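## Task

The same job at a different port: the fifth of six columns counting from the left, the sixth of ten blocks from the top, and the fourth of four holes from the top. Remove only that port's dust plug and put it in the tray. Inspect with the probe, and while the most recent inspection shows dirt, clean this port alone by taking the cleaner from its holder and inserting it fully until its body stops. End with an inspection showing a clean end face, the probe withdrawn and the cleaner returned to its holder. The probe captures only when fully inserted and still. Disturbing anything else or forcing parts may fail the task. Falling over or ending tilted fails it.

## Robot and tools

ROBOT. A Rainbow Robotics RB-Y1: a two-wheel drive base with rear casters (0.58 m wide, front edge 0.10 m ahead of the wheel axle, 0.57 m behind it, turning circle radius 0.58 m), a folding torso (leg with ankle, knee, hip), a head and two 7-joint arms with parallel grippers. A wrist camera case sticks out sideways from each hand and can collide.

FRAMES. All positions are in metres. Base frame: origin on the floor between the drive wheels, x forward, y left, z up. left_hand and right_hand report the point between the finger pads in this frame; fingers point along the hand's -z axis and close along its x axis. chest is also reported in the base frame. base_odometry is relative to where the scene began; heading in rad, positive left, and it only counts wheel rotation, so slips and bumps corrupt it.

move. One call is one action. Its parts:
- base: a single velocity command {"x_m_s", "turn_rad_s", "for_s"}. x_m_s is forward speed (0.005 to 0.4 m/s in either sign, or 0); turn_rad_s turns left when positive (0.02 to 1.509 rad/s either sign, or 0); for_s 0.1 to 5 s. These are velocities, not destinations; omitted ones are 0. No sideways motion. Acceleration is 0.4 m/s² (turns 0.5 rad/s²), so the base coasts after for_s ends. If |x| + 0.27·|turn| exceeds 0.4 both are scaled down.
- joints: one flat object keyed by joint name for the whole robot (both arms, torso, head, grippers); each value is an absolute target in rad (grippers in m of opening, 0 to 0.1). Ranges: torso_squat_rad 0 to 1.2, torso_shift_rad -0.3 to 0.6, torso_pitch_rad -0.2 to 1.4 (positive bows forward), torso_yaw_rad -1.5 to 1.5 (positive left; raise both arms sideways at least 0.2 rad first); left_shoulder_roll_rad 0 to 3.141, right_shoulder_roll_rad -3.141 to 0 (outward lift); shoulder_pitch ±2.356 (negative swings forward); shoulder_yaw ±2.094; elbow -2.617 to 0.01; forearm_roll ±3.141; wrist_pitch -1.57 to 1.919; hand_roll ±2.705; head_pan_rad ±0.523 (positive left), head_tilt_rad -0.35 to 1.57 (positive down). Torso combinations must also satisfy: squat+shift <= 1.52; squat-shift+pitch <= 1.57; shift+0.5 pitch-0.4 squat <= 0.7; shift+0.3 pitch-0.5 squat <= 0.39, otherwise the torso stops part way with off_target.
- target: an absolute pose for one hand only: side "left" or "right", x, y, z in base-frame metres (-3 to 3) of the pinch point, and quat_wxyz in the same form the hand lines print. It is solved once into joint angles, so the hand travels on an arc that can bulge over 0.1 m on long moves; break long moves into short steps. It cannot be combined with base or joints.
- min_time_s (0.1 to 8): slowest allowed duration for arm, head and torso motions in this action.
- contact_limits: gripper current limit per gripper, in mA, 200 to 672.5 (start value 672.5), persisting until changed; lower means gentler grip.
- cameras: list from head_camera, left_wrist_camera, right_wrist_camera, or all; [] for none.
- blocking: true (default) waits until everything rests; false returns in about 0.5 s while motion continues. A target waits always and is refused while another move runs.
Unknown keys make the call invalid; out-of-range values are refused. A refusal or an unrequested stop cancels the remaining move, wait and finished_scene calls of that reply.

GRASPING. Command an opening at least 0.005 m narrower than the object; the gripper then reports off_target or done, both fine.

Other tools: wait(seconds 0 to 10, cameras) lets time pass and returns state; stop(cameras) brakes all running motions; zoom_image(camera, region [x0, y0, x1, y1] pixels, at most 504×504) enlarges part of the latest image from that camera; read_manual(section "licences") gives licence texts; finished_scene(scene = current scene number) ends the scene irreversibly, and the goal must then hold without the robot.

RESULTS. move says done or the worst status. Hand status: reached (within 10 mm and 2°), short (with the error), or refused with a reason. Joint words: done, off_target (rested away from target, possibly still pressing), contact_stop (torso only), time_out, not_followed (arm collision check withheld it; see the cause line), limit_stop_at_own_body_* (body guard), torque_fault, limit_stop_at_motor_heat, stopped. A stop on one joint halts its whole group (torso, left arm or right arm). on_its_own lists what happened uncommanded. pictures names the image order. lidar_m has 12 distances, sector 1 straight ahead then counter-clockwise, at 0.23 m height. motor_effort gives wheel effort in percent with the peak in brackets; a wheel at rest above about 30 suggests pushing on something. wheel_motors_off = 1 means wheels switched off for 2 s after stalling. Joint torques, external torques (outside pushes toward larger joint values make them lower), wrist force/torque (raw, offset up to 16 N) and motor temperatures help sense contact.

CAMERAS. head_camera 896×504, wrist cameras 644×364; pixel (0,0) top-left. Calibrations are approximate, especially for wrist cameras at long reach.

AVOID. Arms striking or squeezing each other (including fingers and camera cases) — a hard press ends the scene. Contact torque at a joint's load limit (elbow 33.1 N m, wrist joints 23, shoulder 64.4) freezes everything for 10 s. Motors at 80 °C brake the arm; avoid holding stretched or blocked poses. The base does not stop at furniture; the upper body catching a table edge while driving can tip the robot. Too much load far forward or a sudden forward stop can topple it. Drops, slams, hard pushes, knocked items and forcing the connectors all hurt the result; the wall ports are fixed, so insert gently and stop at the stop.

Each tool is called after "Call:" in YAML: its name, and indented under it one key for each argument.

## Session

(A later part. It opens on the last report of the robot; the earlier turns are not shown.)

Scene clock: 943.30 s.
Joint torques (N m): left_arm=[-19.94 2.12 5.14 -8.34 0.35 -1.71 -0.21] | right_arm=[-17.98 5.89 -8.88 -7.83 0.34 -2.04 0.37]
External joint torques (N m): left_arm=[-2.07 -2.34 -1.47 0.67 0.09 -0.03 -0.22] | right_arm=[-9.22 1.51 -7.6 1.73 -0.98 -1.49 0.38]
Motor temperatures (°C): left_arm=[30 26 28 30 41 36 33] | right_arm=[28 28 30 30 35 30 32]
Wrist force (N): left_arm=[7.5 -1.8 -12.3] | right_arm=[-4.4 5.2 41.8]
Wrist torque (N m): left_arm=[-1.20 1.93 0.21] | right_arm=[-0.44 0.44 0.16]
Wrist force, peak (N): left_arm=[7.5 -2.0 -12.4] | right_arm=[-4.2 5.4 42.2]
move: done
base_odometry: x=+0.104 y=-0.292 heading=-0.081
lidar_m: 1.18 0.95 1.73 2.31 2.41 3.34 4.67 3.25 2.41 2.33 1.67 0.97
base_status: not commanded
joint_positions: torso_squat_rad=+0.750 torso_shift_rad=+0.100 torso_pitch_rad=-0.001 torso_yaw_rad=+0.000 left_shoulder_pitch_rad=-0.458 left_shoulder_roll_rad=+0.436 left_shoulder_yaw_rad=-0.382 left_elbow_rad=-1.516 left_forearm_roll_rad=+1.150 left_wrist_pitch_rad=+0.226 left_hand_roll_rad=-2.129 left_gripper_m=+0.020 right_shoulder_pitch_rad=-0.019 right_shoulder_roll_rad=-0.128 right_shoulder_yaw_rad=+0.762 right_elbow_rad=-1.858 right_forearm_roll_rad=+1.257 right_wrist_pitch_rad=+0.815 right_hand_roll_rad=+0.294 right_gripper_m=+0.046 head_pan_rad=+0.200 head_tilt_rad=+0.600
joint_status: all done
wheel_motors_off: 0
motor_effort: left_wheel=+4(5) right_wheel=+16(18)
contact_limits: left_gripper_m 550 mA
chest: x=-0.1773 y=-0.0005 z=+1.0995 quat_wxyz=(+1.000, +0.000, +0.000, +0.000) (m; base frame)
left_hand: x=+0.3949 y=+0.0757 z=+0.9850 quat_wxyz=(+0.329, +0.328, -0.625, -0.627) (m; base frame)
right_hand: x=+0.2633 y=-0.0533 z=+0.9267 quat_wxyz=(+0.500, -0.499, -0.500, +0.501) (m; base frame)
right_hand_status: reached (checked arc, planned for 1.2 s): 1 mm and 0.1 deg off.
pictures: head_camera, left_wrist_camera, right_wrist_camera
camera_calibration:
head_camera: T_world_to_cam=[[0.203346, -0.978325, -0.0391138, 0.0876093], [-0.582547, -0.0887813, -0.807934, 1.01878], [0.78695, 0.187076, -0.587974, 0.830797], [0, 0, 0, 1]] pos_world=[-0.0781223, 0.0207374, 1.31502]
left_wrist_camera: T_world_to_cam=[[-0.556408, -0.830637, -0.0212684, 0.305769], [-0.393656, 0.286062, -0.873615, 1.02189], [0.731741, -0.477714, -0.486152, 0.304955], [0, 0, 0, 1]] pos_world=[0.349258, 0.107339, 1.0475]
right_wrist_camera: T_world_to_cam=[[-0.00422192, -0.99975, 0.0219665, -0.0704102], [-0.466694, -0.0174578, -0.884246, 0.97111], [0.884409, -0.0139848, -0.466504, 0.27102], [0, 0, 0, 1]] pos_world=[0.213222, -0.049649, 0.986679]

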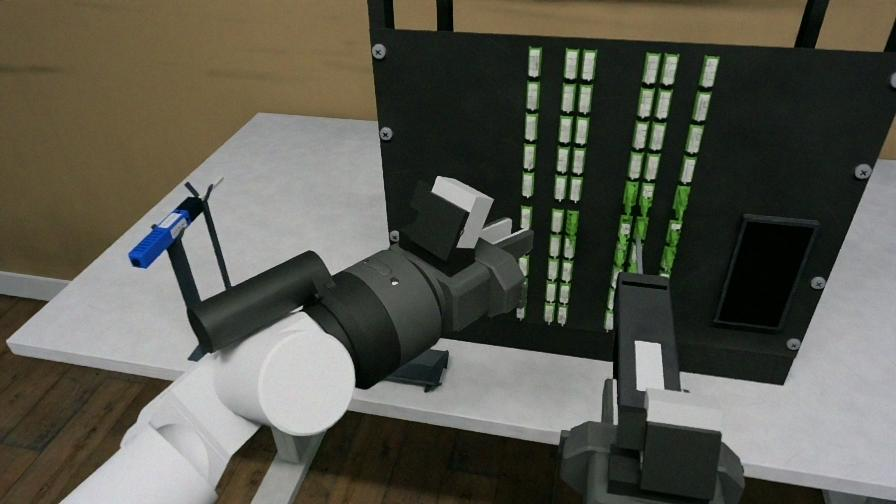

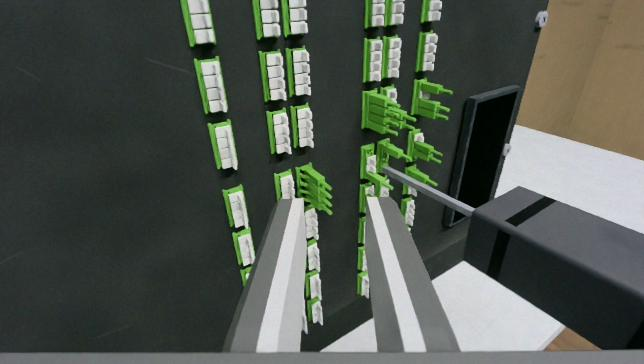

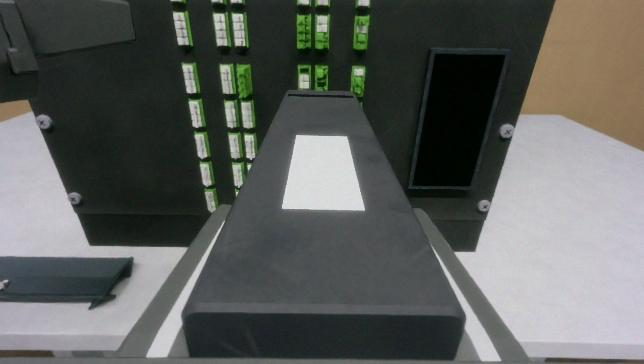

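Call:
move:
  target: {"side":"right","x":0.2600,"y":-0.0532,"z":0.9275,"quat_wxyz":[0.5,-0.5,-0.5,0.5]}
  min_time_s: 1
  cameras: []

Call:
move:
  target: {"side":"right","x":0.2600,"y":-0.0526,"z":0.9275,"quat_wxyz":[0.5,-0.5,-0.5,0.5]}
  min_time_s: 1
  cameras: []

Call:
move:
  target: {"side":"right","x":0.2600,"y":-0.0532,"z":0.9283,"quat_wxyz":[0.5,-0.5,-0.5,0.5]}
  min_time_s: 1
  cameras: []

Call:
move:
  target: {"side":"right","x":0.2600,"y":-0.0532,"z":0.9267,"quat_wxyz":[0.5,-0.5,-0.5,0.5]}
  min_time_s: 1
  cameras: []

Scene clock: 960.83 s.
Joint torques (N m): left_arm=[-19.51 2.63 5.42 -8.26 0.23 -1.69 -0.2] | right_arm=[-3.22 3.61 4.62 -13.34 2.54 0.49 0.21]
External joint torques (N m): left_arm=[-1.66 -1.82 -1.19 0.75 -0.03 -0.01 -0.22] | right_arm=[5.37 -0.78 5.86 -3.78 1.21 1.04 0.22]
Motor temperatures (°C): left_arm=[30 26 28 30 41 36 33] | right_arm=[28 28 30 30 35 30 32]
Wrist force (N): left_arm=[7.6 -1.7 -12.4] | right_arm=[1.2 8.4 -39.2]
Wrist torque (N m): left_arm=[-1.21 1.95 0.22] | right_arm=[0.07 -0.97 0.11]
Wrist force, peak (N): left_arm=[7.6 -1.8 -12.5] | right_arm=[-4.1 5.3 42.3]
move: done
base_odometry: x=+0.104 y=-0.292 heading=-0.081
lidar_m: 1.19 0.95 1.72 2.30 2.42 3.36 4.67 3.26 2.41 2.32 1.65 0.95
base_status: not commanded
joint_positions: torso_squat_rad=+0.750 torso_shift_rad=+0.100 torso_pitch_rad=+0.001 torso_yaw_rad=+0.000 left_shoulder_pitch_rad=-0.458 left_shoulder_roll_rad=+0.436 left_shoulder_yaw_rad=-0.382 left_elbow_rad=-1.516 left_forearm_roll_rad=+1.150 left_wrist_pitch_rad=+0.226 left_hand_roll_rad=-2.129 left_gripper_m=+0.020 right_shoulder_pitch_rad=-0.012 right_shoulder_roll_rad=-0.129 right_shoulder_yaw_rad=+0.767 right_elbow_rad=-1.867 right_forearm_roll_rad=+1.264 right_wrist_pitch_rad=+0.819 right_hand_roll_rad=+0.295 right_gripper_m=+0.046 head_pan_rad=+0.200 head_tilt_rad=+0.600
joint_status: all done
wheel_motors_off: 0
motor_effort: left_wheel=+0(5) right_wheel=+3(18)
contact_limits: left_gripper_m 550 mA
chest: x=-0.1765 y=-0.0005 z=+1.0996 quat_wxyz=(+1.000, +0.000, +0.000, +0.000) (m; base frame)
left_hand: x=+0.3955 y=+0.0757 z=+0.9844 quat_wxyz=(+0.329, +0.327, -0.625, -0.628) (m; base frame)
right_hand: x=+0.2612 y=-0.0535 z=+0.9273 quat_wxyz=(+0.500, -0.500, -0.500, +0.500) (m; base frame)
right_hand_status: reached (checked arc, planned for 1.0 s): 1 mm and 0.0 deg off.
pictures: none
No camera images: "cameras" was empty.

Scene clock: 962.17 s.
Joint torques (N m): left_arm=[-19.96 2.02 5.61 -8.3 0.34 -1.67 -0.24] | right_arm=[-1.99 6.12 6.75 -14.65 2.91 0.61 -0.03]
External joint torques (N m): left_arm=[-2.11 -2.44 -1 0.71 0.08 0.01 -0.25] | right_arm=[6.57 1.71 7.97 -5.09 1.58 1.15 -0.02]
Motor temperatures (°C): left_arm=[30 26 28 30 41 36 33] | right_arm=[28 28 30 30 35 30 32]
Wrist force (N): left_arm=[7.5 -1.9 -12.4] | right_arm=[1.4 9.6 -49.8]
Wrist torque (N m): left_arm=[-1.19 1.91 0.22] | right_arm=[0.39 -0.97 0.08]
Wrist force, peak (N): left_arm=[7.7 -1.9 -12.5] | right_arm=[1.0 9.7 -50.1]
move: done
base_odometry: x=+0.104 y=-0.292 heading=-0.081
lidar_m: 1.19 0.95 1.71 2.31 2.41 3.35 4.66 3.25 2.41 2.33 1.66 0.95
base_status: not commanded
joint_positions: torso_squat_rad=+0.750 torso_shift_rad=+0.101 torso_pitch_rad=+0.001 torso_yaw_rad=+0.000 left_shoulder_pitch_rad=-0.458 left_shoulder_roll_rad=+0.436 left_shoulder_yaw_rad=-0.382 left_elbow_rad=-1.516 left_forearm_roll_rad=+1.150 left_wrist_pitch_rad=+0.226 left_hand_roll_rad=-2.129 left_gripper_m=+0.020 right_shoulder_pitch_rad=-0.011 right_shoulder_roll_rad=-0.129 right_shoulder_yaw_rad=+0.769 right_elbow_rad=-1.868 right_forearm_roll_rad=+1.267 right_wrist_pitch_rad=+0.820 right_hand_roll_rad=+0.295 right_gripper_m=+0.046 head_pan_rad=+0.200 head_tilt_rad=+0.600
joint_status: all done
wheel_motors_off: 0
motor_effort: left_wheel=-1(3) right_wheel=+2(6)
contact_limits: left_gripper_m 550 mA
chest: x=-0.1763 y=-0.0005 z=+1.0996 quat_wxyz=(+1.000, +0.000, +0.000, +0.000) (m; base frame)
left_hand: x=+0.3957 y=+0.0758 z=+0.9843 quat_wxyz=(+0.329, +0.327, -0.625, -0.628) (m; base frame)
right_hand: x=+0.2609 y=-0.0532 z=+0.9275 quat_wxyz=(+0.500, -0.501, -0.500, +0.500) (m; base frame)
right_hand_status: reached (checked arc, planned for 1.0 s): 1 mm and 0.1 deg off.
pictures: none
No camera images: "cameras" was empty.

Scene clock: 963.50 s.
Joint torques (N m): left_arm=[-19.89 2.28 5.53 -8.23 0.29 -1.68 -0.24] | right_arm=[-1.63 4.04 5.34 -15.81 2.83 0.4 0.3]
External joint torques (N m): left_arm=[-2.05 -2.18 -1.07 0.79 0.03 0 -0.26] | right_arm=[6.92 -0.35 6.57 -6.25 1.51 0.96 0.31]
Motor temperatures (°C): left_arm=[30 26 28 30 41 36 33] | right_arm=[28 28 30 30 35 30 32]
Wrist force (N): left_arm=[7.5 -1.8 -12.3] | right_arm=[2.0 11.4 -55.1]
Wrist torque (N m): left_arm=[-1.20 1.92 0.23] | right_arm=[0.73 -1.13 0.13]
Wrist force, peak (N): left_arm=[7.4 -1.8 -12.5] | right_arm=[2.0 11.3 -55.8]
move: done
base_odometry: x=+0.104 y=-0.292 heading=-0.081
lidar_m: 1.18 0.96 1.72 2.31 2.42 3.34 4.66 3.24 2.41 2.33 1.67 0.96
base_status: not commanded
joint_positions: torso_squat_rad=+0.750 torso_shift_rad=+0.101 torso_pitch_rad=+0.001 torso_yaw_rad=+0.000 left_shoulder_pitch_rad=-0.458 left_shoulder_roll_rad=+0.436 left_shoulder_yaw_rad=-0.382 left_elbow_rad=-1.516 left_forearm_roll_rad=+1.150 left_wrist_pitch_rad=+0.226 left_hand_roll_rad=-2.129 left_gripper_m=+0.020 right_shoulder_pitch_rad=-0.010 right_shoulder_roll_rad=-0.130 right_shoulder_yaw_rad=+0.768 right_elbow_rad=-1.873 right_forearm_roll_rad=+1.263 right_wrist_pitch_rad=+0.820 right_hand_roll_rad=+0.299 right_gripper_m=+0.046 head_pan_rad=+0.200 head_tilt_rad=+0.600
joint_status: all done
wheel_motors_off: 0
motor_effort: left_wheel=-2(4) right_wheel=+1(5)
contact_limits: left_gripper_m 550 mA
chest: x=-0.1762 y=-0.0005 z=+1.0996 quat_wxyz=(+1.000, +0.000, +0.000, +0.000) (m; base frame)
left_hand: x=+0.3958 y=+0.0758 z=+0.9842 quat_wxyz=(+0.329, +0.327, -0.625, -0.628) (m; base frame)
right_hand: x=+0.2608 y=-0.0535 z=+0.9283 quat_wxyz=(+0.500, -0.500, -0.500, +0.500) (m; base frame)
right_hand_status: reached (checked arc, planned for 1.0 s): 1 mm and 0.1 deg off.
pictures: none
No camera images: "cameras" was empty.

Scene clock: 964.83 s.
Joint torques (N m): left_arm=[-19.72 2.2 5.31 -8.21 0.33 -1.61 -0.21] | right_arm=[-7.54 3.95 0.77 -11.56 1.91 -0.47 -0.08]
External joint torques (N m): left_arm=[-1.86 -2.26 -1.29 0.8 0.07 0.07 -0.23] | right_arm=[0.97 -0.45 2 -2 0.58 0.07 -0.07]
Motor temperatures (°C): left_arm=[30 26 28 30 41 36 33] | right_arm=[28 28 30 30 35 30 32]
Wrist force (N): left_arm=[7.5 -1.8 -12.3] | right_arm=[-1.0 6.5 -8.0]
Wrist torque (N m): left_arm=[-1.20 1.92 0.22] | right_arm=[-0.04 -0.24 0.08]
Wrist force, peak (N): left_arm=[7.5 -1.9 -12.5] | right_arm=[2.1 11.3 -56.0]
move: done
base_odometry: x=+0.104 y=-0.292 heading=-0.081
lidar_m: 1.17 0.95 1.73 2.30 2.42 3.35 4.67 3.24 2.40 2.33 1.65 0.96
base_status: not commanded
joint_positions: torso_squat_rad=+0.750 torso_shift_rad=+0.100 torso_pitch_rad=+0.001 torso_yaw_rad=+0.000 left_shoulder_pitch_rad=-0.458 left_shoulder_roll_rad=+0.436 left_shoulder_yaw_rad=-0.382 left_elbow_rad=-1.516 left_forearm_roll_rad=+1.150 left_wrist_pitch_rad=+0.226 left_hand_roll_rad=-2.129 left_gripper_m=+0.020 right_shoulder_pitch_rad=-0.008 right_shoulder_roll_rad=-0.130 right_shoulder_yaw_rad=+0.770 right_elbow_rad=-1.869 right_forearm_roll_rad=+1.269 right_wrist_pitch_rad=+0.819 right_hand_roll_rad=+0.291 right_gripper_m=+0.046 head_pan_rad=+0.200 head_tilt_rad=+0.600
joint_status: all done
wheel_motors_off: 0
motor_effort: left_wheel=-1(3) right_wheel=+2(5)
contact_limits: left_gripper_m 550 mA
chest: x=-0.1766 y=-0.0005 z=+1.0996 quat_wxyz=(+1.000, +0.000, +0.000, +0.000) (m; base frame)
left_hand: x=+0.3955 y=+0.0758 z=+0.9844 quat_wxyz=(+0.329, +0.327, -0.625, -0.627) (m; base frame)
right_hand: x=+0.2599 y=-0.0533 z=+0.9268 quat_wxyz=(+0.500, -0.500, -0.500, +0.500) (m; base frame)
right_hand_status: reached (checked arc, planned for 1.0 s): 0 mm and 0.0 deg off.
pictures: none
No camera images: "cameras" was empty.

Call:
move:
  target: {"side":"right","x":0.2665,"y":-0.0533,"z":0.9275,"quat_wxyz":[0.5,-0.5,-0.5,0.5]}
  min_time_s: 1.5
  cameras: ["head_camera","right_wrist_camera"]

Scene clock: 972.47 s.
Joint torques (N m): left_arm=[-20.01 2.5 5.6 -8.33 0.23 -1.77 -0.31] | right_arm=[-21.91 6.3 -11.52 -7.46 0.35 -2.85 0.29]
External joint torques (N m): left_arm=[-2.13 -1.96 -1.02 0.68 -0.02 -0.09 -0.33] | right_arm=[-13.08 1.91 -10.22 2.11 -0.97 -2.31 0.3]
Motor temperatures (°C): left_arm=[30 26 28 30 41 36 33] | right_arm=[28 28 30 30 35 30 32]
Wrist force (N): left_arm=[7.4 -1.9 -12.3] | right_arm=[-5.6 5.7 62.5]
Wrist torque (N m): left_arm=[-1.20 1.91 0.22] | right_arm=[-0.51 0.86 0.18]
Wrist force, peak (N): left_arm=[7.7 -1.9 -12.5] | right_arm=[-5.4 5.7 62.8]
move: done
base_odometry: x=+0.104 y=-0.292 heading=-0.081
lidar_m: 1.17 0.96 1.74 2.31 2.41 3.35 4.66 3.23 2.39 2.33 1.65 0.96
base_status: not commanded
joint_positions: torso_squat_rad=+0.750 torso_shift_rad=+0.099 torso_pitch_rad=-0.001 torso_yaw_rad=+0.000 left_shoulder_pitch_rad=-0.458 left_shoulder_roll_rad=+0.436 left_shoulder_yaw_rad=-0.382 left_elbow_rad=-1.516 left_forearm_roll_rad=+1.150 left_wrist_pitch_rad=+0.226 left_hand_roll_rad=-2.129 left_gripper_m=+0.020 right_shoulder_pitch_rad=-0.023 right_shoulder_roll_rad=-0.126 right_shoulder_yaw_rad=+0.760 right_elbow_rad=-1.854 right_forearm_roll_rad=+1.256 right_wrist_pitch_rad=+0.814 right_hand_roll_rad=+0.294 right_gripper_m=+0.046 head_pan_rad=+0.200 head_tilt_rad=+0.600
joint_status: all done
wheel_motors_off: 0
motor_effort: left_wheel=+6(7) right_wheel=+21(22)
contact_limits: left_gripper_m 550 mA
chest: x=-0.1775 y=-0.0005 z=+1.0995 quat_wxyz=(+1.000, +0.000, +0.000, +0.000) (m; base frame)
left_hand: x=+0.3947 y=+0.0757 z=+0.9852 quat_wxyz=(+0.328, +0.328, -0.626, -0.627) (m; base frame)
right_hand: x=+0.2645 y=-0.0531 z=+0.9268 quat_wxyz=(+0.500, -0.499, -0.500, +0.501) (m; base frame)
right_hand_status: reached (checked arc, planned for 1.5 s): 2 mm and 0.1 deg off.
pictures: head_camera, right_wrist_camera
camera_calibration:
head_camera: T_world_to_cam=[[0.203214, -0.978355, -0.0390509, 0.0875981], [-0.582231, -0.0886768, -0.808173, 1.01889], [0.787217, 0.186968, -0.587649, 0.830708], [0, 0, 0, 1]] pos_world=[-0.0785213, 0.0207377, 1.31502]
right_wrist_camera: T_world_to_cam=[[-0.00427245, -0.999752, 0.0218775, -0.0702094], [-0.466496, -0.0173587, -0.884353, 0.971783], [0.884513, -0.0139841, -0.466305, 0.269877], [0, 0, 0, 1]] pos_world=[0.214322, -0.0495491, 0.986781]

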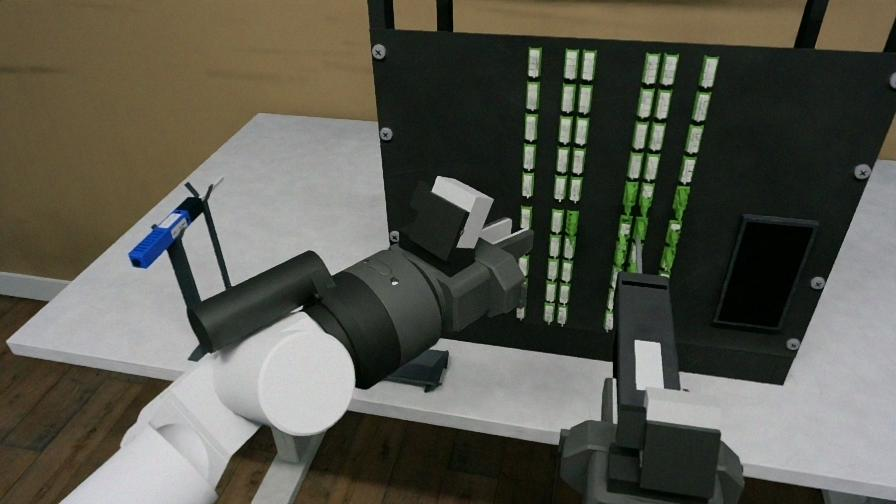

